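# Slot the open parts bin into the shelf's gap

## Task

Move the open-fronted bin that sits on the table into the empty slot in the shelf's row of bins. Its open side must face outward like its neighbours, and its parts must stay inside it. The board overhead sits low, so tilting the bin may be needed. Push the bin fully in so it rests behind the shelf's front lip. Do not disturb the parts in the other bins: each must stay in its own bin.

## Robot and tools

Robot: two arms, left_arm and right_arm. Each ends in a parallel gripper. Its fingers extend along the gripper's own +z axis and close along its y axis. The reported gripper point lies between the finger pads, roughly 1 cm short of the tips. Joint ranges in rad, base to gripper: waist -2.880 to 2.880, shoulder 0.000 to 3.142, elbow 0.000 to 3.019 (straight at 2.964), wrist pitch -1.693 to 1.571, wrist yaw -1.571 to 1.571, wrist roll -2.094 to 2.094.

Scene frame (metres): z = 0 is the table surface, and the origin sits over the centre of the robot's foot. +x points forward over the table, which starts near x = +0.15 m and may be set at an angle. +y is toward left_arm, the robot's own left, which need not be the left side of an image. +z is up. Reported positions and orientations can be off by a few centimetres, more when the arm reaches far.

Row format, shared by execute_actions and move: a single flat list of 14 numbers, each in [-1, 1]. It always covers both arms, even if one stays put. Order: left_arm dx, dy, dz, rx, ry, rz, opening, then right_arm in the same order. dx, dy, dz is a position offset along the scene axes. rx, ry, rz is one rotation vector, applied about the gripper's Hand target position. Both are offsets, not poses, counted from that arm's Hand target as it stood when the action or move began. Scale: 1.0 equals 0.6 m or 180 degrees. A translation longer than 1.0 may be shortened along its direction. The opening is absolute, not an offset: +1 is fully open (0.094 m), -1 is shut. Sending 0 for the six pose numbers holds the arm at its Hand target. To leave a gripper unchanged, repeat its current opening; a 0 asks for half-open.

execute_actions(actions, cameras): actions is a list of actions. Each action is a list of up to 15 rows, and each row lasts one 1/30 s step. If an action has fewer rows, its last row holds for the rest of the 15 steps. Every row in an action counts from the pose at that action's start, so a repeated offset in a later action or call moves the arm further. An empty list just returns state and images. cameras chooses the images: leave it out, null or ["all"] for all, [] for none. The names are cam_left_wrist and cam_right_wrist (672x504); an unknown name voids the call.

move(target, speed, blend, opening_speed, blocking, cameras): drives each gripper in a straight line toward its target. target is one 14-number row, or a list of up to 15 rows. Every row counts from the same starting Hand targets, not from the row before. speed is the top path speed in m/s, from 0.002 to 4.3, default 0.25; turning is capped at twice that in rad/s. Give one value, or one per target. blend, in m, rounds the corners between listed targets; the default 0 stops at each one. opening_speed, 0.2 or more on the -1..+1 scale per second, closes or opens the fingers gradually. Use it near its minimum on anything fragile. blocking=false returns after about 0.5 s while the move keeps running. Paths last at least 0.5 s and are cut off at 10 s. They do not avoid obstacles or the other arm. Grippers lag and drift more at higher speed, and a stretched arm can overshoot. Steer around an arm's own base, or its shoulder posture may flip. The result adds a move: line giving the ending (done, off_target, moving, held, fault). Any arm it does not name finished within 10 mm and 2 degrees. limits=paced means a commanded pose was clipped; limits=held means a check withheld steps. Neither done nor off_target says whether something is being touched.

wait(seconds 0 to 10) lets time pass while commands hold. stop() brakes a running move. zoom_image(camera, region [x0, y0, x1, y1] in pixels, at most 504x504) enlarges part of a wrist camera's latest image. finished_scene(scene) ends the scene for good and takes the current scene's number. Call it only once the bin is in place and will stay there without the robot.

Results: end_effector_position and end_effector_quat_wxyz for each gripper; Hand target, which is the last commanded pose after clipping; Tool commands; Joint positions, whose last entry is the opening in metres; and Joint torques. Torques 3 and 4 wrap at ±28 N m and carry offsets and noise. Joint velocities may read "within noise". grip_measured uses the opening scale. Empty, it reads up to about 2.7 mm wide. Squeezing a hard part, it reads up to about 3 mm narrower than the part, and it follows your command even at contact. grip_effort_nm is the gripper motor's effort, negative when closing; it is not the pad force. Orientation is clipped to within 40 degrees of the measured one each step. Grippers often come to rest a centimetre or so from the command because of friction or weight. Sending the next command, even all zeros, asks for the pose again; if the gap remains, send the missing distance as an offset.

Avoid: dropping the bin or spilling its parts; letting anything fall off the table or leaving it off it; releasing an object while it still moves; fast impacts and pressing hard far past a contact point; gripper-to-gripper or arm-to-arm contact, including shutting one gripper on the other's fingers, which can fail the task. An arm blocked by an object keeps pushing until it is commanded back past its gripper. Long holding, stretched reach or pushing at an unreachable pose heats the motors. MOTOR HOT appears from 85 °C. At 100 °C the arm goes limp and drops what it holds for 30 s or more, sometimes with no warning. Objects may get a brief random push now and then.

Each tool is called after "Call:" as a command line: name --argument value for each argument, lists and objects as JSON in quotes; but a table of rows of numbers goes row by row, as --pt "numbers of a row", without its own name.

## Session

Call:
execute_actions --actions '[]'

Scene clock: 0.00 s.
left_arm: end_effector_position=(+0.2220, +0.4413, +0.2851) grip_measured=+1.000 grip_effort_nm=n/a end_effector_quat_wxyz=(+0.133, +0.290, +0.938, -0.135) | right_arm: end_effector_position=(+0.6080, -0.1323, +0.2111) grip_measured=+1.000 grip_effort_nm=n/a end_effector_quat_wxyz=(+0.157, -0.332, +0.916, +0.159)
Joint positions: left_arm=[2.188 1.504 0.379 -0.179 0.632 1.999 0.094] | right_arm=[-0.756 1.899 0.902 0.099 0.056 -0.793 0.094]
Joint velocities: within noise
Joint torques (N m): no reading
Motor temperatures (°C): left_arm=[25 28 28 27 26 26 27] | right_arm=[27 28 24 25 25 25 25]
Heat: left arm: hottest shoulder 28 °C; right arm: hottest shoulder 28 °C.
Hand target: left_arm +0.2214, +0.4391, +0.2860; +0.133, +0.289, +0.938, -0.136 | right_arm +0.6104, -0.1324, +0.2117; +0.159, -0.332, +0.916, +0.159
Tool commands: left_gripper/opening=+1.0 right_gripper/opening=+1.0

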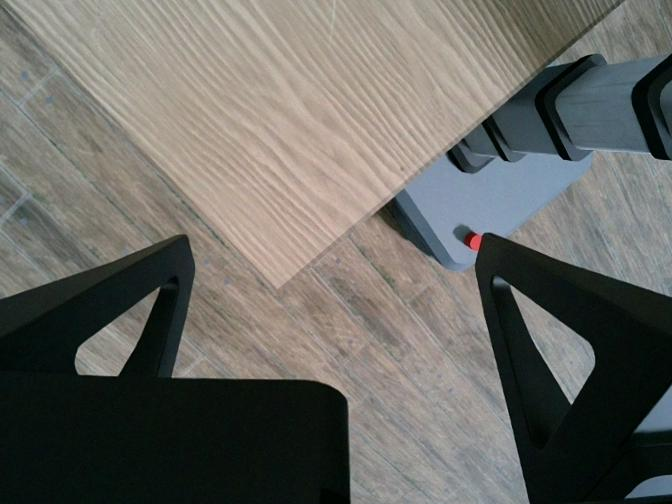

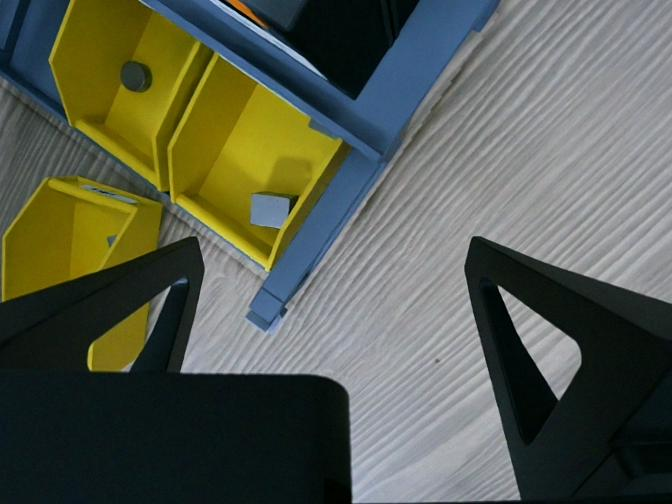

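Call:
move --pt "0.231 -0.182 -0.077 0.06 0.016 -0.067 0.3 -0.151 -0.113 0.18 0.046 -0.08 0.09 0" --pt "0.364 -0.649 -0.11 0.1186 0.032 -0.1331 0.3 -0.267 -0.179 0.197 0.1384 -0.245 0.266 0" --speed 0.3 --blend 0.03

Scene clock: 45.80 s.
left_arm: end_effector_position=(+0.4458, +0.0556, +0.2212) grip_measured=+0.302 grip_effort_nm=-0.120 end_effector_quat_wxyz=(+0.004, +0.483, +0.875, +0.001) | right_arm: end_effector_position=(+0.4531, -0.2365, +0.3295) grip_measured=+0.003 grip_effort_nm=-0.193 end_effector_quat_wxyz=(+0.434, -0.603, +0.631, +0.224)
Joint positions: left_arm=[0.4 2.086 0.759 0.076 -0.625 0.686 0.061] | right_arm=[-1.25 1.478 0.468 -0.093 -0.803 -2.081 0.047]
Joint velocities: within noise
Joint torques (N m): left_arm=[-9.47 -7.36 0.4 -0.02 -0.14 -0.15] | right_arm=[1.08 -9.7 -2.07 0.06 -0.65 -0.11]
Motor temperatures (°C): left_arm=[25 29 29 27 26 26 27] | right_arm=[28 31 24 25 25 25 25]
Heat: left arm: hottest shoulder 29 °C; right arm: hottest shoulder 31 °C.
Hand target: left_arm +0.4398, +0.0499, +0.2198; -0.001, +0.488, +0.873, +0.000 | right_arm +0.4502, -0.2398, +0.3299; -0.467, +0.657, -0.532, -0.260
Off the commanded pose: left_arm 0.008 m, 1 deg | right_arm 0.004 m, 14 deg.
joint sent to its limit (right arm) — joint 6 (wrist roll), lower limit. The joint targets are off in orientation, not in position.
move: off_target (right_arm)

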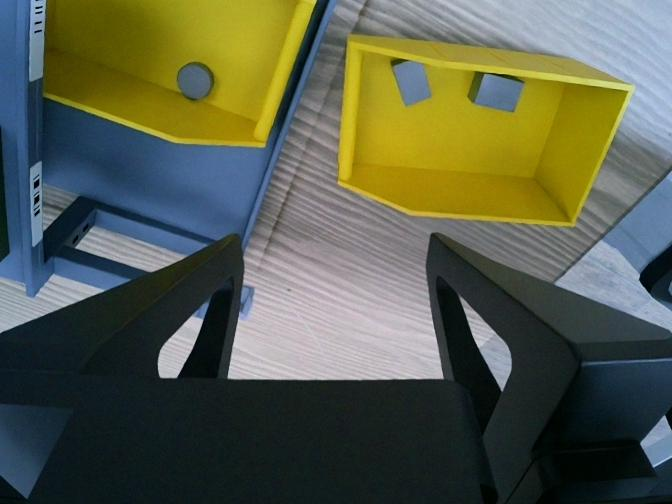

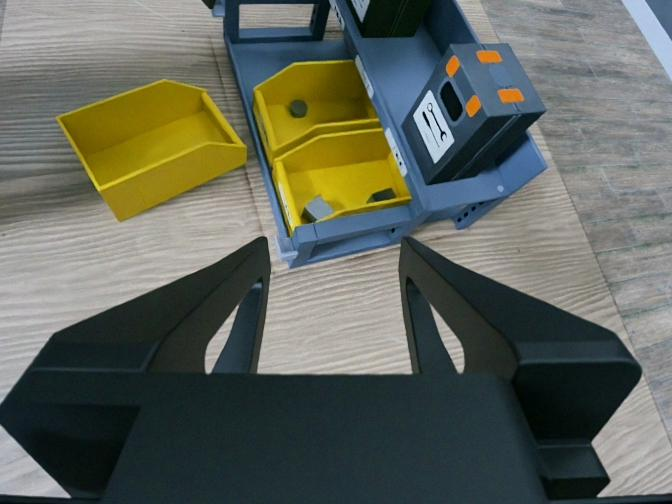

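Call:
move --target '[-0.040, 0.0417, -0.230, 0.0, 0.0, -0.0122, -0.04, 0, 0, 0, 0, 0, 0, 0]' --speed 0.2 --cameras '["cam_left_wrist"]'

Scene clock: 59.67 s.
left_arm: end_effector_position=(+0.4187, +0.0719, +0.0875) grip_measured=-0.038 grip_effort_nm=-0.110 end_effector_quat_wxyz=(+0.002, +0.504, +0.864, +0.000) | right_arm: end_effector_position=(+0.4532, -0.2365, +0.3295) grip_measured=+0.003 grip_effort_nm=-0.188 end_effector_quat_wxyz=(+0.434, -0.604, +0.631, +0.223)
Joint positions: left_arm=[0.614 2.432 0.887 0.419 -0.544 0.968 0.045] | right_arm=[-1.25 1.478 0.468 -0.092 -0.803 -2.082 0.047]
Joint velocities: within noise
Joint torques (N m): left_arm=[-7 -7.41 -1.89 0.68 0.17 0] | right_arm=[1.08 -9.76 -2.09 -0.03 -0.66 -0.13]
Motor temperatures (°C): left_arm=[26 29 29 27 26 26 27] | right_arm=[28 31 24 25 25 25 25]
Heat: left arm: hottest shoulder 29 °C; right arm: hottest shoulder 31 °C.
Hand target: left_arm +0.4160, +0.0749, +0.0819; +0.000, +0.505, +0.863, +0.000 | right_arm +0.4502, -0.2398, +0.3299; -0.467, +0.657, -0.532, -0.260
Off the commanded pose: left_arm 0.007 m, 0 deg | right_arm 0.004 m, 14 deg.
joint sent to its limit (right arm) — joint 6 (wrist roll), lower limit. The joint targets are off in orientation, not in position.
move: off_target (right_arm)
Images, in order (width x height): cam_left_wrist 672x504.

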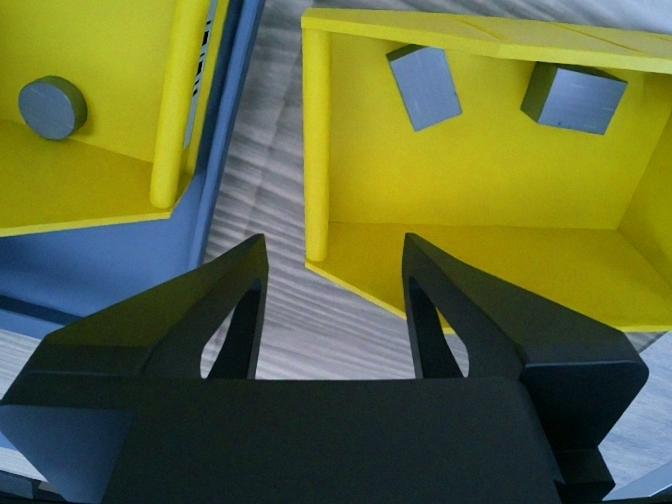

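Call:
move --pt "0.0125 0.0070 -0.02 0.0 0.0 0.0 -0.04 0 0 0 0 0 0 0" --pt "0.0125 0.0070 -0.0925 0.0 0.0 0.0 -0.04 0 0 0 0 0 0 0" --speed 0.08 --cameras '["cam_left_wrist"]'

Scene clock: 68.37 s.
left_arm: end_effector_position=(+0.4284, +0.0750, +0.0332) grip_measured=-0.038 grip_effort_nm=-0.125 end_effector_quat_wxyz=(+0.003, +0.505, +0.863, +0.000) | right_arm: end_effector_position=(+0.4532, -0.2365, +0.3295) grip_measured=+0.003 grip_effort_nm=-0.183 end_effector_quat_wxyz=(+0.434, -0.604, +0.631, +0.223)
Joint positions: left_arm=[0.689 2.543 1.013 0.446 -0.509 1.048 0.045] | right_arm=[-1.25 1.478 0.468 -0.092 -0.803 -2.082 0.047]
Joint velocities: within noise
Joint torques (N m): left_arm=[-6.83 -7.24 -2.04 0.7 0.17 0.11] | right_arm=[1.2 -9.7 -2.1 -0.05 -0.66 -0.12]
Motor temperatures (°C): left_arm=[26 30 29 27 26 26 27] | right_arm=[28 31 24 25 26 25 25]
Heat: left arm: hottest shoulder 30 °C; right arm: hottest shoulder 31 °C.
Hand target: left_arm +0.4235, +0.0791, +0.0264; +0.000, +0.505, +0.863, +0.000 | right_arm +0.4502, -0.2398, +0.3299; -0.467, +0.657, -0.532, -0.260
Off the commanded pose: left_arm 0.009 m, 0 deg | right_arm 0.004 m, 14 deg.
joint sent to its limit (right arm) — joint 6 (wrist roll), lower limit. The joint targets are off in orientation, not in position.
move: off_target (right_arm)
Images, in order (width x height): cam_left_wrist 672x504.

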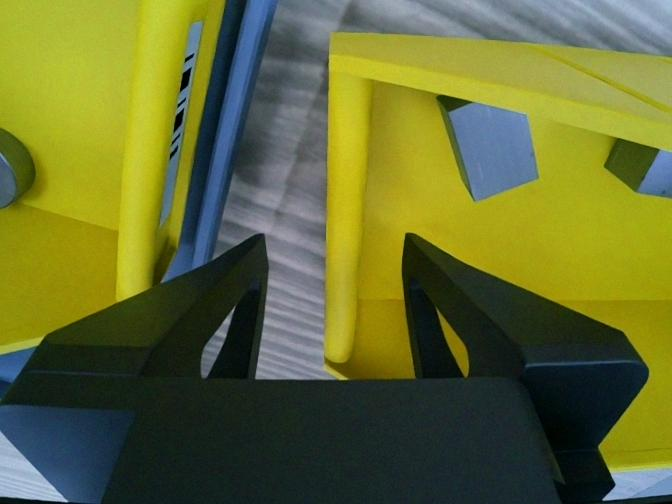

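Call:
move --pt "0 0 0 0 0 0 -0.88 0 0 0 0 0 0 0" --pt "0 0 0.05 0 0 0 -0.88 0 0 0 0 0 0 0" --pt "-0.08 -0.075 0.27 -0.0328 0.058 0 -0.88 0 0 0 0 0 0 0" --speed '[0.05, 0.08, 0.15]' --opening_speed 0.6

Scene clock: 103.63 s.
left_arm: end_effector_position=(+0.3776, +0.0389, +0.1745) grip_measured=-0.795 grip_effort_nm=-1.067 end_effector_quat_wxyz=(-0.057, +0.496, +0.863, -0.082) | right_arm: end_effector_position=(+0.4532, -0.2365, +0.3295) grip_measured=+0.003 grip_effort_nm=-0.193 end_effector_quat_wxyz=(+0.434, -0.604, +0.631, +0.223)
Joint positions: left_arm=[0.45 2.252 0.789 0.065 -0.47 0.683 0.01] | right_arm=[-1.25 1.478 0.468 -0.092 -0.803 -2.082 0.047]
Joint velocities: within noise
Joint torques (N m): left_arm=[-10.58 -10.29 -2.63 -0.49 0.57 -0.11] | right_arm=[1.14 -9.76 -2.09 -0.03 -0.66 -0.12]
Motor temperatures (°C): left_arm=[26 29 29 27 26 26 27] | right_arm=[27 31 24 25 26 25 25]
Heat: left arm: hottest shoulder 29 °C; right arm: hottest shoulder 31 °C.
Hand target: left_arm +0.3754, +0.0341, +0.1884; -0.053, +0.502, +0.859, -0.090 | right_arm +0.4502, -0.2398, +0.3299; -0.467, +0.657, -0.532, -0.260
Off the commanded pose: left_arm 0.015 m, 1 deg | right_arm 0.004 m, 14 deg.
joint sent to its limit (right arm) — joint 6 (wrist roll), lower limit. The joint targets are off in orientation, not in position.
move: off_target (left_arm, right_arm)

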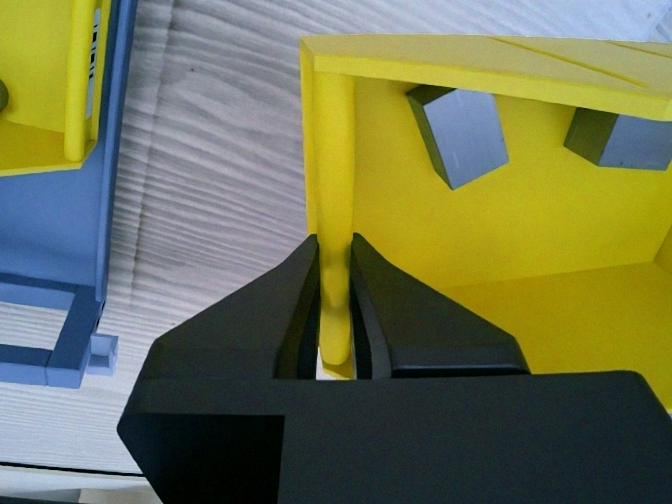

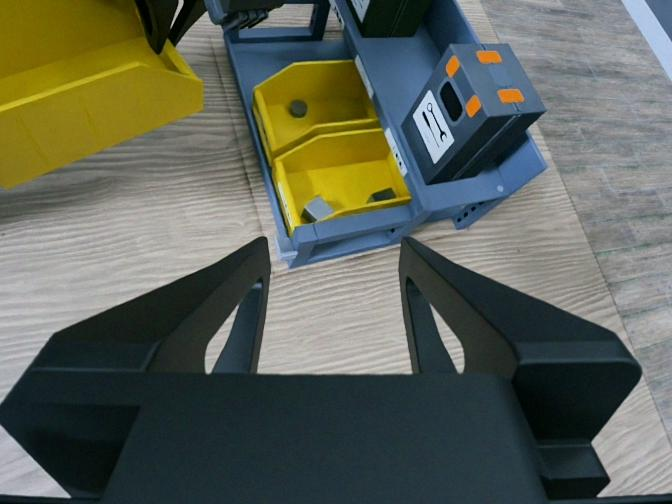

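Call:
move --pt "0 -0.017 0.025 0 0 0.4389 -0.88 0 0 0 0 0 0 0" --pt "0.032 0.225 -0.005 0 0 0.875 -0.88 0 0 0 0 0 0 0" --speed 0.25 --blend 0.02

Scene clock: 114.67 s.
left_arm: end_effector_position=(+0.3966, +0.1591, +0.1753) grip_measured=-0.795 grip_effort_nm=-1.062 end_effector_quat_wxyz=(-0.072, +0.737, -0.669, +0.069) | right_arm: end_effector_position=(+0.4532, -0.2365, +0.3295) grip_measured=+0.003 grip_effort_nm=-0.183 end_effector_quat_wxyz=(+0.434, -0.604, +0.631, +0.223)
Joint positions: left_arm=[0.696 2.246 0.492 0.898 -0.512 -1.561 0.01] | right_arm=[-1.25 1.478 0.468 -0.092 -0.803 -2.082 0.047]
Joint velocities: within noise
Joint torques (N m): left_arm=[-4.95 -8.7 -5.71 1.31 -0.34 -0.13] | right_arm=[1.14 -9.7 -2.09 -0.05 -0.66 -0.12]
Motor temperatures (°C): left_arm=[26 30 29 27 26 26 28] | right_arm=[27 31 24 25 26 25 25]
Heat: left arm: hottest shoulder 30 °C; right arm: hottest shoulder 31 °C.
Hand target: left_arm +0.3946, +0.1690, +0.1854; -0.078, +0.744, -0.660, +0.070 | right_arm +0.4502, -0.2398, +0.3299; -0.467, +0.657, -0.532, -0.260
Off the commanded pose: left_arm 0.014 m, 2 deg | right_arm 0.004 m, 14 deg.
joint sent to its limit (right arm) — joint 6 (wrist roll), lower limit. The joint targets are off in orientation, not in position.
move: off_target (left_arm, right_arm)

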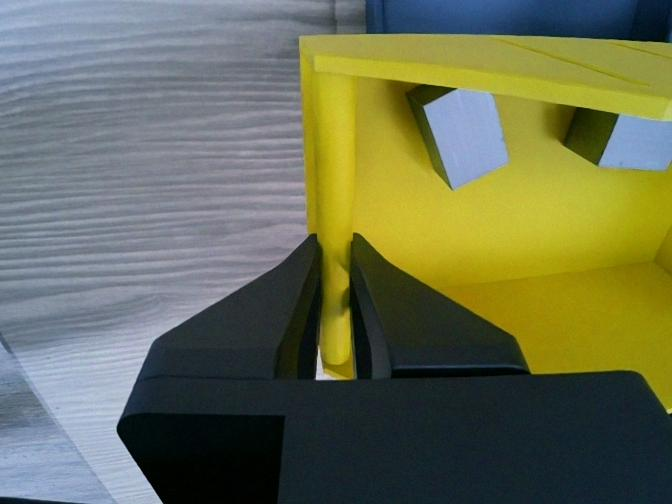

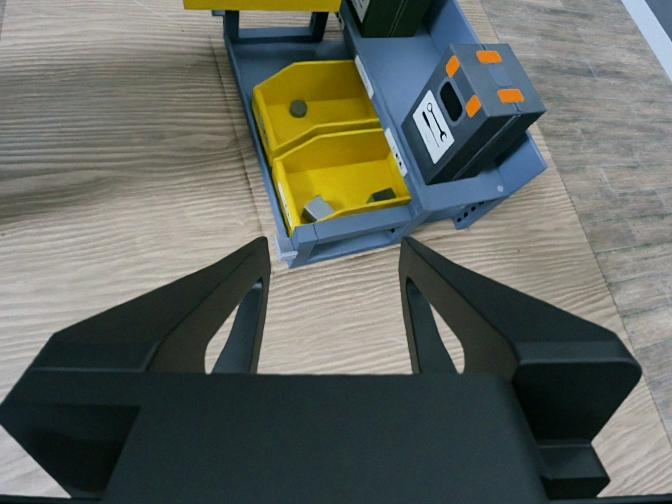

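Call:
zoom_image --camera "cam_left_wrist" --region '[290, 0, 672, 120]'

Call:
move --target '[0,0,0,0,0,0,-0.88,-0.084,0.066,-0.217,0.182,0.1092,-0.0205,0]' --speed 0.3 --cameras '["cam_right_wrist"]'

Scaled by 1.319 from the camera's 672x504 image, which has a finer 960x720 frame.

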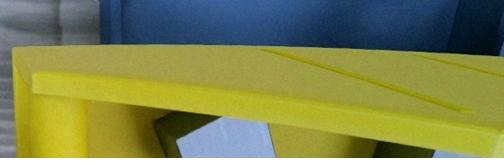

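Scene clock: 126.73 s.
left_arm: end_effector_position=(+0.3966, +0.1591, +0.1753) grip_measured=-0.795 grip_effort_nm=-1.072 end_effector_quat_wxyz=(-0.072, +0.737, -0.668, +0.070) | right_arm: end_effector_position=(+0.4013, -0.1966, +0.2021) grip_measured=+0.003 grip_effort_nm=-0.178 end_effector_quat_wxyz=(+0.505, -0.375, +0.665, +0.402)
Joint positions: left_arm=[0.696 2.246 0.492 0.898 -0.512 -1.562 0.01] | right_arm=[-1.395 2.22 0.769 -0.103 -1.216 -2.082 0.047]
Joint velocities: within noise
Joint torques (N m): left_arm=[-4.89 -8.7 -5.71 1.31 -0.34 -0.13] | right_arm=[1.08 -9 -5.5 -1.33 -0.68 -0.15]
Motor temperatures (°C): left_arm=[26 30 29 27 26 26 29] | right_arm=[27 31 24 25 26 25 25]
Heat: left arm: hottest shoulder 30 °C; right arm: hottest shoulder 31 °C.
Hand target: left_arm +0.3946, +0.1690, +0.1854; -0.078, +0.744, -0.660, +0.070 | right_arm +0.3998, -0.2001, +0.1998; +0.544, -0.429, +0.529, +0.490
Off the commanded pose: left_arm 0.014 m, 1 deg | right_arm 0.005 m, 20 deg.
joint sent to its limit (right arm) — joint 6 (wrist roll), lower limit. The joint targets are off in orientation, not in position.
move: off_target (left_arm, right_arm)
Images, in order (width x height): cam_right_wrist 672x504.

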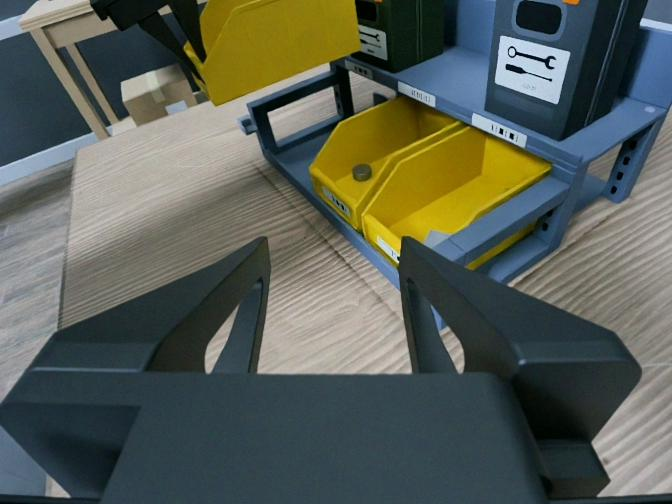

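Call:
move --target '[0,0.005,-0.067,-0.0036,0.0275,0,-0.88,0,0,0,0,0,0,0]' --speed 0.1

Call:
zoom_image --camera "cam_right_wrist" --region '[170, 0, 420, 220]'

Call:
zoom_image --camera "cam_left_wrist" --region '[270, 0, 672, 200]'

Scene clock: 140.97 s.
left_arm: end_effector_position=(+0.3985, +0.1701, +0.1478) grip_measured=-0.795 grip_effort_nm=-1.067 end_effector_quat_wxyz=(-0.048, +0.748, -0.660, +0.046) | right_arm: end_effector_position=(+0.4015, -0.1966, +0.2023) grip_measured=+0.003 grip_effort_nm=-0.183 end_effector_quat_wxyz=(+0.505, -0.375, +0.665, +0.402)
Joint positions: left_arm=[0.769 2.257 0.557 0.798 -0.472 -1.562 0.01] | right_arm=[-1.395 2.22 0.769 -0.103 -1.217 -2.082 0.047]
Joint velocities: within noise
Joint torques (N m): left_arm=[-4.78 -6.53 -3.41 0.36 -0.09 0.02] | right_arm=[1.03 -9.05 -5.7 -1.31 -0.65 -0.15]
Motor temperatures (°C): left_arm=[26 31 30 27 26 26 29] | right_arm=[27 30 25 25 26 25 25]
Heat: left arm: hottest shoulder 31 °C; right arm: hottest shoulder 30 °C.
Hand target: left_arm +0.3945, +0.1721, +0.1452; -0.045, +0.747, -0.662, +0.041 | right_arm +0.3998, -0.2001, +0.1998; +0.544, -0.429, +0.529, +0.490
Off the commanded pose: left_arm 0.005 m, 1 deg | right_arm 0.005 m, 20 deg.
joint sent to its limit (right arm) — joint 6 (wrist roll), lower limit. The joint targets are off in orientation, not in position.
move: off_target (right_arm)

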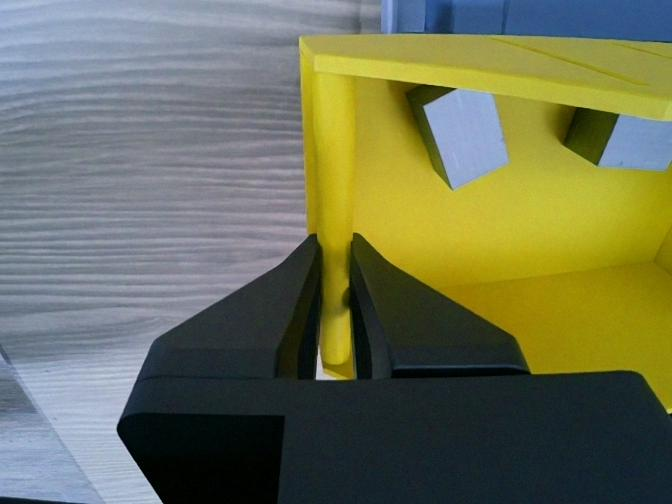

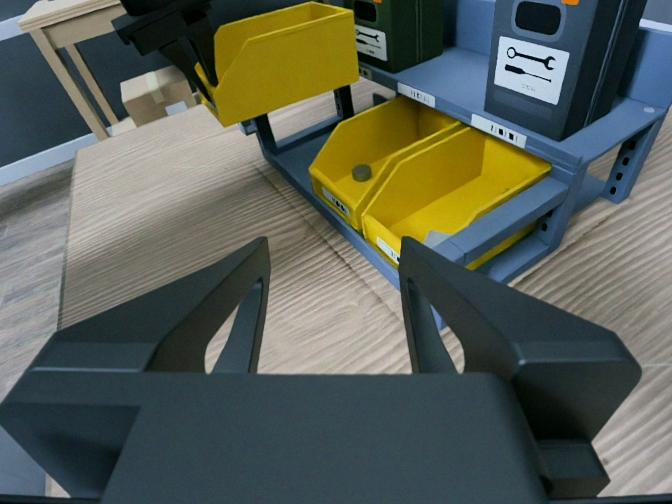

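Scaled by 2.016 from the camera's 672x504 image, which has a finer 960x720 frame.

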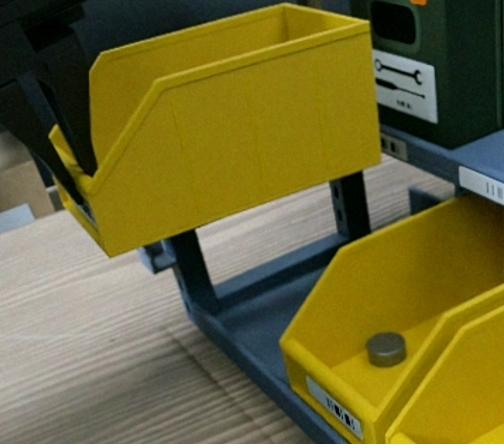

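Scaled by 1.254 from the camera's 672x504 image, which has a finer 960x720 frame.

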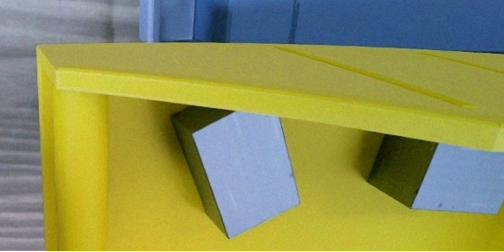

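Call:
move --target '[0,-0.0075,-0.04,0,0,0,-0.88,0,0,0,0,0,0,0]' --speed 0.1

Call:
zoom_image --camera "cam_right_wrist" --region '[170, 0, 420, 220]'

Call:
zoom_image --camera "cam_left_wrist" --region '[350, 0, 672, 80]'

Scene clock: 175.13 s.
left_arm: end_effector_position=(+0.3931, +0.1639, +0.1236) grip_measured=-0.795 grip_effort_nm=-1.062 end_effector_quat_wxyz=(-0.040, +0.746, -0.664, +0.040) | right_arm: end_effector_position=(+0.4015, -0.1966, +0.2023) grip_measured=+0.003 grip_effort_nm=-0.188 end_effector_quat_wxyz=(+0.505, -0.375, +0.665, +0.402)
Joint positions: left_arm=[0.788 2.329 0.611 0.799 -0.458 -1.546 0.01] | right_arm=[-1.395 2.22 0.769 -0.103 -1.218 -2.082 0.047]
Joint velocities: within noise
Joint torques (N m): left_arm=[-4.72 -6.53 -3.44 1.05 -0.14 0.05] | right_arm=[0.97 -9.05 -5.7 -1.29 -0.65 -0.16]
Motor temperatures (°C): left_arm=[26 30 31 27 26 26 30] | right_arm=[27 30 26 25 26 25 25]
Heat: left arm: hottest elbow 31 °C; right arm: hottest shoulder 30 °C.
Hand target: left_arm +0.3946, +0.1677, +0.1212; -0.045, +0.747, -0.662, +0.041 | right_arm +0.3998, -0.2001, +0.1998; +0.544, -0.429, +0.529, +0.490
Off the commanded pose: left_arm 0.005 m, 1 deg | right_arm 0.005 m, 20 deg.
joint sent to its limit (right arm) — joint 6 (wrist roll), lower limit. The joint targets are off in orientation, not in position.
move: off_target (right_arm)

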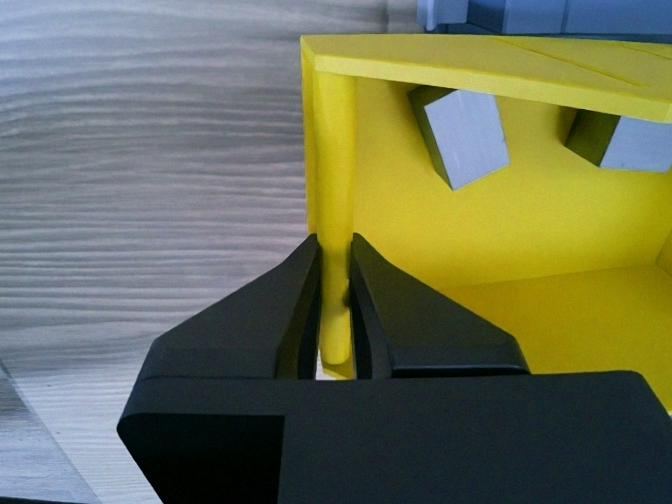

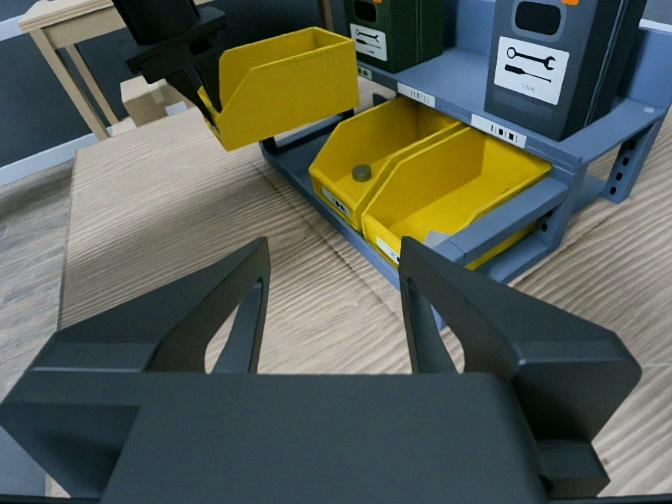

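Scaled by 2.016 from the camera's 672x504 image, which has a finer 960x720 frame.

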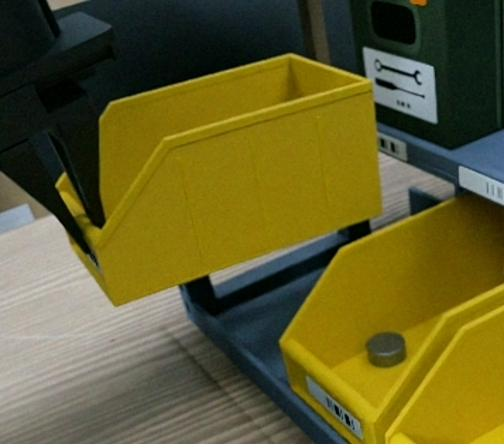

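Scaled by 1.565 from the camera's 672x504 image, which has a finer 960x720 frame.

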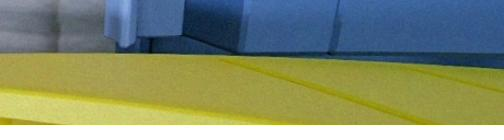

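Call:
move --target '[0.002,-0.017,0.0,0,0,0,-0.88,0,0,0,0,0,0,0]' --speed 0.08 --cameras '["cam_left_wrist"]'

Call:
zoom_image --camera "cam_left_wrist" --region '[350, 0, 672, 80]'

Scene clock: 196.87 s.
left_arm: end_effector_position=(+0.3960, +0.1635, +0.1197) grip_measured=-0.795 grip_effort_nm=-1.072 end_effector_quat_wxyz=(-0.044, +0.747, -0.662, +0.038) | right_arm: end_effector_position=(+0.4015, -0.1966, +0.2023) grip_measured=+0.003 grip_effort_nm=-0.178 end_effector_quat_wxyz=(+0.505, -0.375, +0.665, +0.402)
Joint positions: left_arm=[0.788 2.338 0.625 0.8 -0.466 -1.547 0.01] | right_arm=[-1.395 2.22 0.769 -0.103 -1.218 -2.082 0.047]
Joint velocities: within noise
Joint torques (N m): left_arm=[-7.24 -6.53 -3.55 0.68 -0.48 -0.19] | right_arm=[1.03 -9 -5.68 -1.29 -0.65 -0.16]
Motor temperatures (°C): left_arm=[26 30 31 27 26 26 30] | right_arm=[27 30 26 25 26 25 25]
Heat: left arm: hottest elbow 31 °C; right arm: hottest shoulder 30 °C.
Hand target: left_arm +0.3959, +0.1574, +0.1211; -0.046, +0.747, -0.662, +0.041 | right_arm +0.3998, -0.2001, +0.1998; +0.544, -0.429, +0.529, +0.490
Off the commanded pose: left_arm 0.006 m, 0 deg | right_arm 0.005 m, 20 deg.
joint sent to its limit (right arm) — joint 6 (wrist roll), lower limit. The joint targets are off in orientation, not in position.
move: off_target (right_arm)
Images, in order (width x height): cam_left_wrist 672x504.

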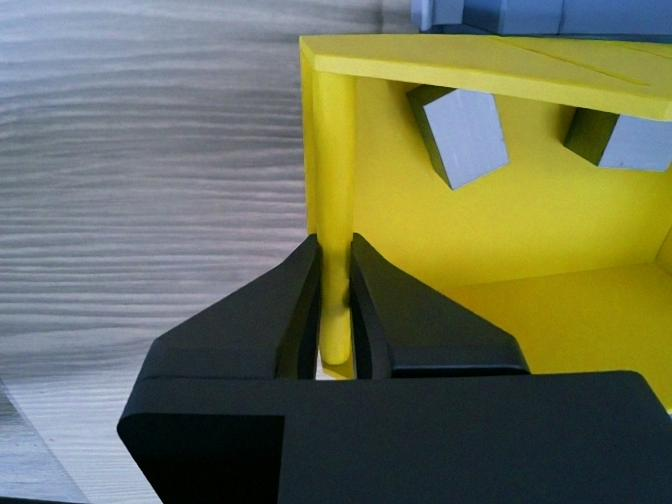

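Scaled by 1.565 from the camera's 672x504 image, which has a finer 960x720 frame.

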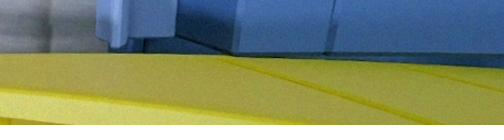

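Call:
move --target '[0.000,-0.015,-0.01,0,0,0,-0.88,0,0,0,0,0,0,0]' --speed 0.08 --cameras '["cam_left_wrist"]'

Call:
zoom_image --camera "cam_left_wrist" --region '[350, 0, 672, 80]'

Scene clock: 201.53 s.
left_arm: end_effector_position=(+0.3955, +0.1582, +0.1124) grip_measured=-0.795 grip_effort_nm=-1.067 end_effector_quat_wxyz=(-0.046, +0.750, -0.659, +0.035) | right_arm: end_effector_position=(+0.4015, -0.1966, +0.2023) grip_measured=+0.003 grip_effort_nm=-0.183 end_effector_quat_wxyz=(+0.505, -0.375, +0.665, +0.402)
Joint positions: left_arm=[0.78 2.365 0.648 0.8 -0.478 -1.563 0.01] | right_arm=[-1.395 2.22 0.769 -0.103 -1.218 -2.082 0.047]
Joint velocities: within noise
Joint torques (N m): left_arm=[-8.18 -6.53 -3.45 0.55 -0.38 -0.14] | right_arm=[1.08 -9 -5.71 -1.31 -0.64 -0.15]
Motor temperatures (°C): left_arm=[26 30 31 27 26 26 30] | right_arm=[27 30 26 25 26 25 25]
Heat: left arm: hottest elbow 31 °C; right arm: hottest shoulder 30 °C.
Hand target: left_arm +0.3957, +0.1484, +0.1152; -0.045, +0.747, -0.662, +0.041 | right_arm +0.3998, -0.2001, +0.1998; +0.544, -0.429, +0.529, +0.490
Off the commanded pose: left_arm 0.010 m, 1 deg | right_arm 0.005 m, 20 deg.
joint sent to its limit (right arm) — joint 6 (wrist roll), lower limit. The joint targets are off in orientation, not in position.
move: off_target (right_arm)
Images, in order (width x height): cam_left_wrist 672x504.

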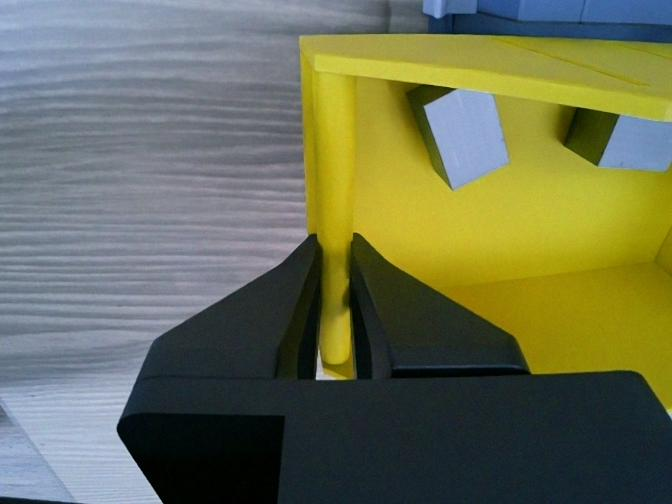

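Scaled by 1.565 from the camera's 672x504 image, which has a finer 960x720 frame.

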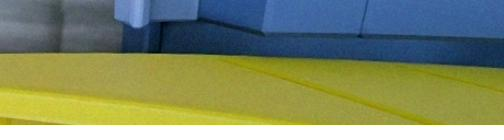

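Call:
move --target '[0.004,-0.008,-0.02,0,0,0,-0.88,0,0,0,0,0,0,0]' --speed 0.08

Call:
zoom_image --camera "cam_right_wrist" --region '[170, 20, 420, 240]'

Call:
zoom_image --camera "cam_left_wrist" --region '[350, 0, 672, 80]'

Scene clock: 209.07 s.
left_arm: end_effector_position=(+0.3988, +0.1527, +0.1010) grip_measured=-0.795 grip_effort_nm=-1.072 end_effector_quat_wxyz=(-0.047, +0.751, -0.658, +0.037) | right_arm: end_effector_position=(+0.4015, -0.1966, +0.2023) grip_measured=+0.003 grip_effort_nm=-0.183 end_effector_quat_wxyz=(+0.505, -0.375, +0.665, +0.402)
Joint positions: left_arm=[0.78 2.396 0.683 0.8 -0.478 -1.564 0.01] | right_arm=[-1.395 2.22 0.769 -0.103 -1.218 -2.082 0.047]
Joint velocities: within noise
Joint torques (N m): left_arm=[-8 -6.59 -3.47 0.46 -0.31 -0.12] | right_arm=[1.08 -9.11 -5.71 -1.31 -0.65 -0.16]
Motor temperatures (°C): left_arm=[26 30 30 27 26 26 31] | right_arm=[27 30 26 25 26 25 25]
Heat: left arm: hottest gripper 31 °C; right arm: hottest shoulder 30 °C.
Hand target: left_arm +0.3982, +0.1436, +0.1032; -0.045, +0.747, -0.662, +0.041 | right_arm +0.3998, -0.2001, +0.1998; +0.544, -0.429, +0.529, +0.490
Off the commanded pose: left_arm 0.009 m, 1 deg | right_arm 0.005 m, 20 deg.
joint sent to its limit (right arm) — joint 6 (wrist roll), lower limit. The joint targets are off in orientation, not in position.
move: off_target (right_arm)

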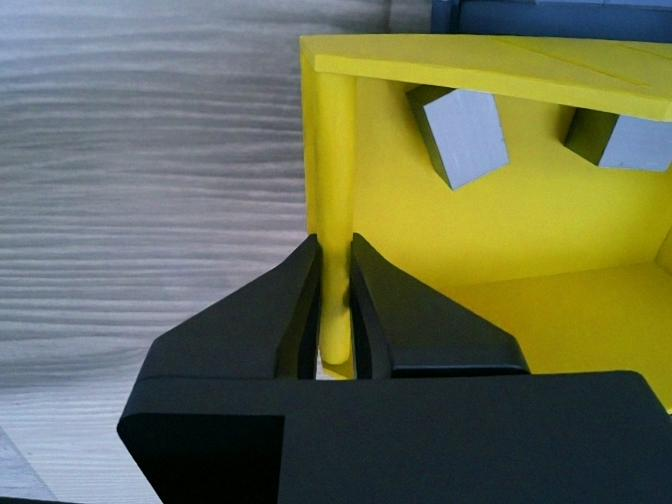

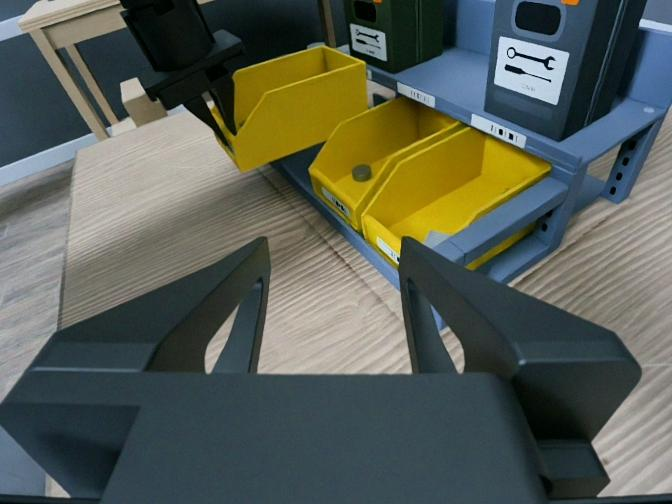

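Scaled by 2.016 from the camera's 672x504 image, which has a finer 960x720 frame.

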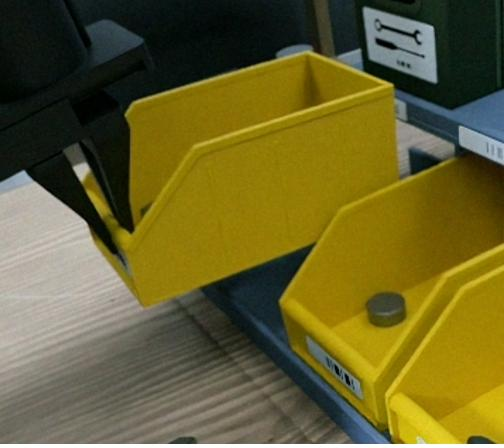

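Scaled by 1.565 from the camera's 672x504 image, which has a finer 960x720 frame.

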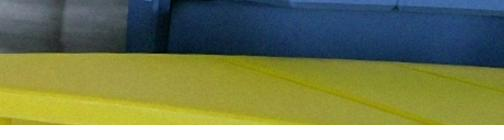

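Call:
move --target '[0.042,0.012,-0.057,0,0,0,-0.88,0,0,0,0,0,0,0]' --speed 0.08

Call:
zoom_image --camera "cam_right_wrist" --region '[170, 20, 420, 240]'

Call:
zoom_image --camera "cam_left_wrist" --region '[350, 0, 672, 80]'

Scene clock: 221.83 s.
left_arm: end_effector_position=(+0.4220, +0.1485, +0.0719) grip_measured=-0.795 grip_effort_nm=-1.067 end_effector_quat_wxyz=(-0.045, +0.751, -0.657, +0.042) | right_arm: end_effector_position=(+0.4015, -0.1966, +0.2023) grip_measured=+0.003 grip_effort_nm=-0.183 end_effector_quat_wxyz=(+0.505, -0.375, +0.665, +0.402)
Joint positions: left_arm=[0.806 2.429 0.784 0.746 -0.451 -1.542 0.01] | right_arm=[-1.395 2.22 0.769 -0.103 -1.218 -2.082 0.047]
Joint velocities: within noise
Joint torques (N m): left_arm=[-5.66 -7.41 -2.86 0.42 -0.04 0.13] | right_arm=[1.08 -9.11 -5.71 -1.31 -0.64 -0.15]
Motor temperatures (°C): left_arm=[26 30 30 27 26 26 31] | right_arm=[27 30 26 25 26 25 25]
Heat: left arm: hottest gripper 31 °C; right arm: hottest shoulder 30 °C.
Hand target: left_arm +0.4233, +0.1508, +0.0690; -0.045, +0.747, -0.662, +0.041 | right_arm +0.3998, -0.2001, +0.1998; +0.544, -0.429, +0.529, +0.490
Off the commanded pose: left_arm 0.004 m, 1 deg | right_arm 0.005 m, 20 deg.
joint sent to its limit (right arm) — joint 6 (wrist roll), lower limit. The joint targets are off in orientation, not in position.
move: off_target (right_arm)

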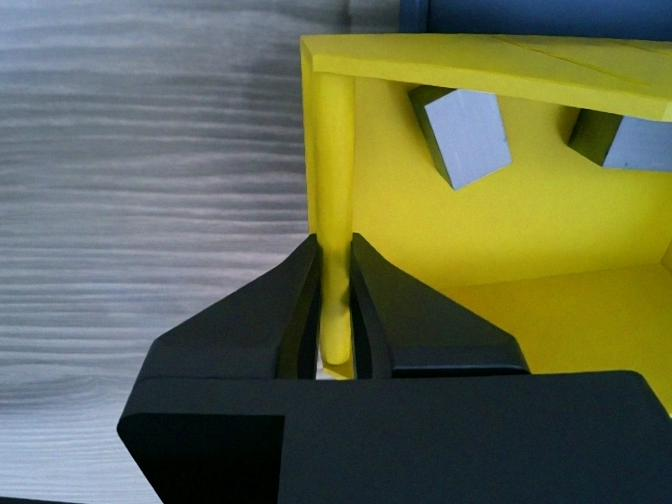

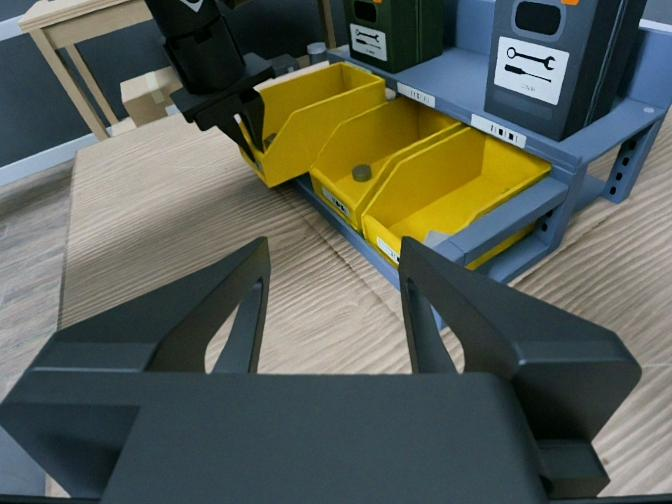

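Scaled by 2.016 from the camera's 672x504 image, which has a finer 960x720 frame.

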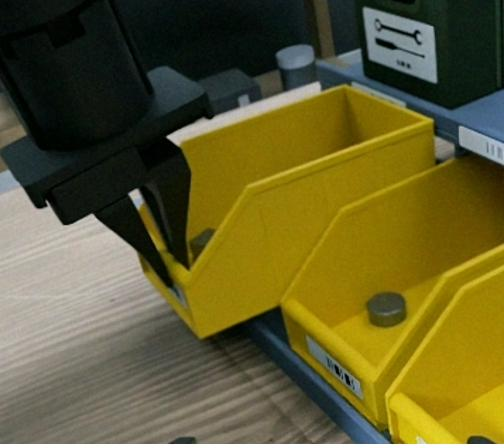

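Scaled by 1.565 from the camera's 672x504 image, which has a finer 960x720 frame.

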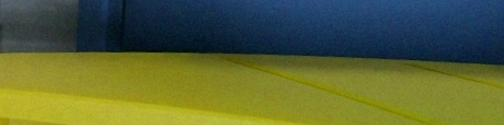

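Call:
move --target '[0.045,0.022,0.0,0,0,0,-0.88,0,0,0,0,0,0,0]' --speed 0.08

Call:
zoom_image --camera "cam_right_wrist" --region '[220, 20, 470, 240]'

Scene clock: 226.33 s.
left_arm: end_effector_position=(+0.4380, +0.1566, +0.0652) grip_measured=-0.795 grip_effort_nm=-1.067 end_effector_quat_wxyz=(-0.038, +0.746, -0.664, +0.037) | right_arm: end_effector_position=(+0.4015, -0.1966, +0.2023) grip_measured=+0.003 grip_effort_nm=-0.183 end_effector_quat_wxyz=(+0.505, -0.375, +0.665, +0.402)
Joint positions: left_arm=[0.829 2.401 0.821 0.67 -0.435 -1.514 0.01] | right_arm=[-1.395 2.22 0.769 -0.103 -1.218 -2.082 0.047]
Joint velocities: within noise
Joint torques (N m): left_arm=[-5.6 -9.93 -3.03 0.28 -0.07 0.04] | right_arm=[1.03 -9 -5.71 -1.31 -0.64 -0.16]
Motor temperatures (°C): left_arm=[26 30 30 27 26 26 31] | right_arm=[27 30 26 25 26 25 25]
Heat: left arm: hottest gripper 31 °C; right arm: hottest shoulder 30 °C.
Hand target: left_arm +0.4504, +0.1640, +0.0690; -0.046, +0.747, -0.662, +0.041 | right_arm +0.3998, -0.2001, +0.1998; +0.544, -0.429, +0.529, +0.490
Off the commanded pose: left_arm 0.015 m, 1 deg | right_arm 0.005 m, 20 deg.
joint sent to its limit (right arm) — joint 6 (wrist roll), lower limit. The joint targets are off in orientation, not in position.
move: off_target (left_arm, right_arm)

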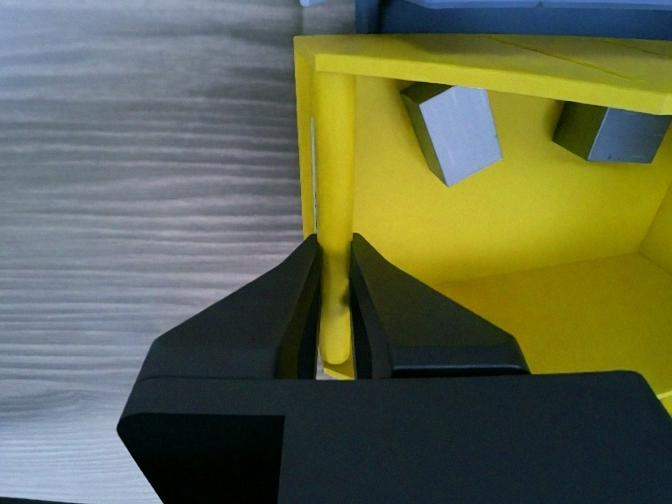

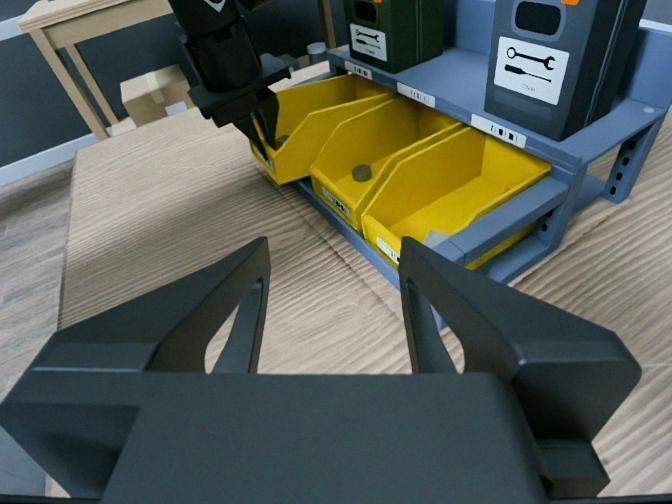

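Scaled by 2.016 from the camera's 672x504 image, which has a finer 960x720 frame.

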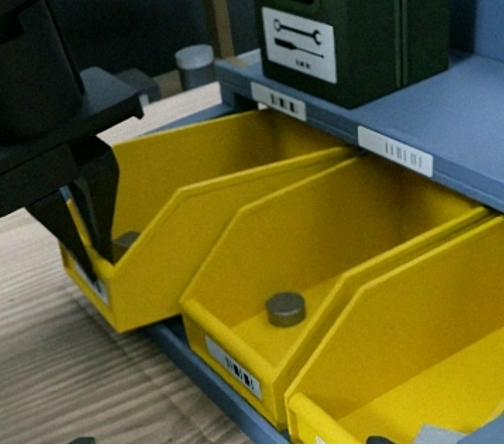

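Call:
move --target '[0.054,0.008,0.007,0,0,0,-0.88,0,0,0,0,0,0,0]' --speed 0.06

Call:
zoom_image --camera "cam_right_wrist" --region '[220, 20, 470, 240]'

Call:
zoom_image --camera "cam_left_wrist" --region '[200, 0, 500, 250]'

Scene clock: 236.07 s.
left_arm: end_effector_position=(+0.4683, +0.1616, +0.0678) grip_measured=-0.795 grip_effort_nm=-1.067 end_effector_quat_wxyz=(-0.036, +0.745, -0.665, +0.035) | right_arm: end_effector_position=(+0.4015, -0.1966, +0.2023) grip_measured=+0.003 grip_effort_nm=-0.183 end_effector_quat_wxyz=(+0.505, -0.375, +0.665, +0.402)
Joint positions: left_arm=[0.829 2.346 0.864 0.567 -0.435 -1.514 0.01] | right_arm=[-1.395 2.22 0.769 -0.103 -1.218 -2.082 0.047]
Joint velocities: within noise
Joint torques (N m): left_arm=[-6.18 -10.81 -2.37 0.28 -0.14 0.03] | right_arm=[1.03 -9.05 -5.71 -1.31 -0.64 -0.16]
Motor temperatures (°C): left_arm=[26 31 30 27 26 26 31] | right_arm=[27 30 26 25 26 25 25]
Heat: left arm: hottest shoulder 31 °C; right arm: hottest shoulder 30 °C.
Hand target: left_arm +0.4828, +0.1688, +0.0732; -0.046, +0.747, -0.662, +0.041 | right_arm +0.3998, -0.2001, +0.1998; +0.544, -0.429, +0.529, +0.490
Off the commanded pose: left_arm 0.017 m, 1 deg | right_arm 0.005 m, 20 deg.
joint sent to its limit (right arm) — joint 6 (wrist roll), lower limit. The joint targets are off in orientation, not in position.
move: off_target (left_arm, right_arm)

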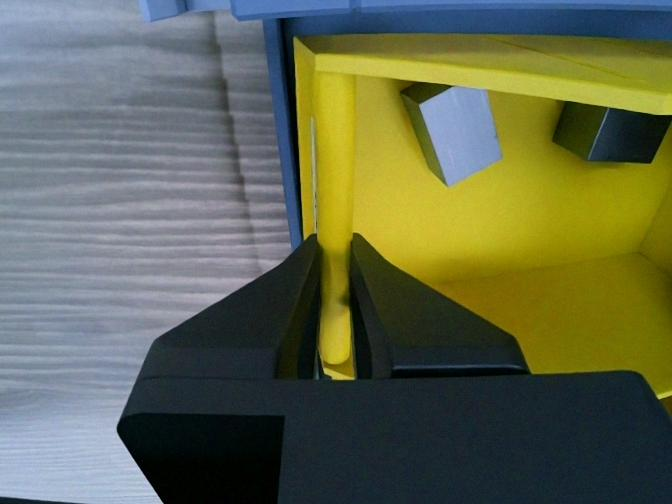

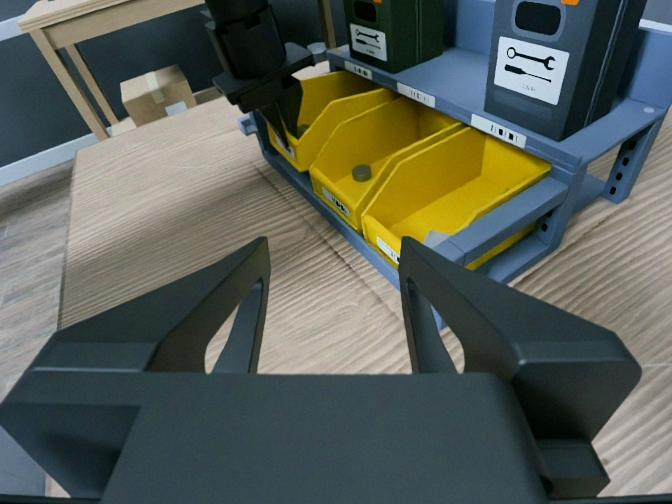

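Scaled by 2.016 from the camera's 672x504 image, which has a finer 960x720 frame.

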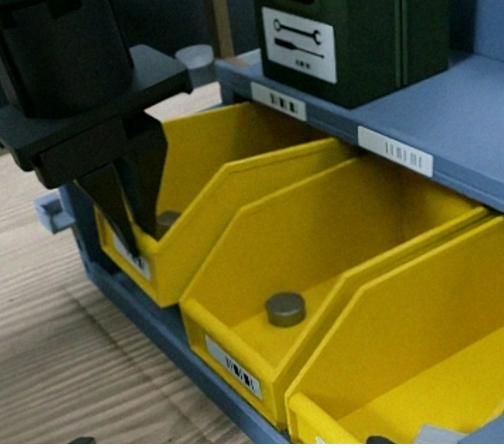

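Scaled by 1.680 from the camera's 672x504 image, which has a finer 960x720 frame.

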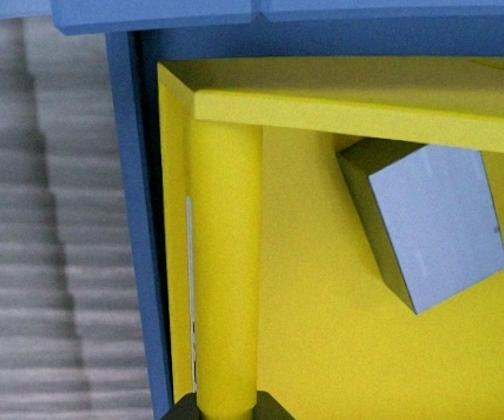

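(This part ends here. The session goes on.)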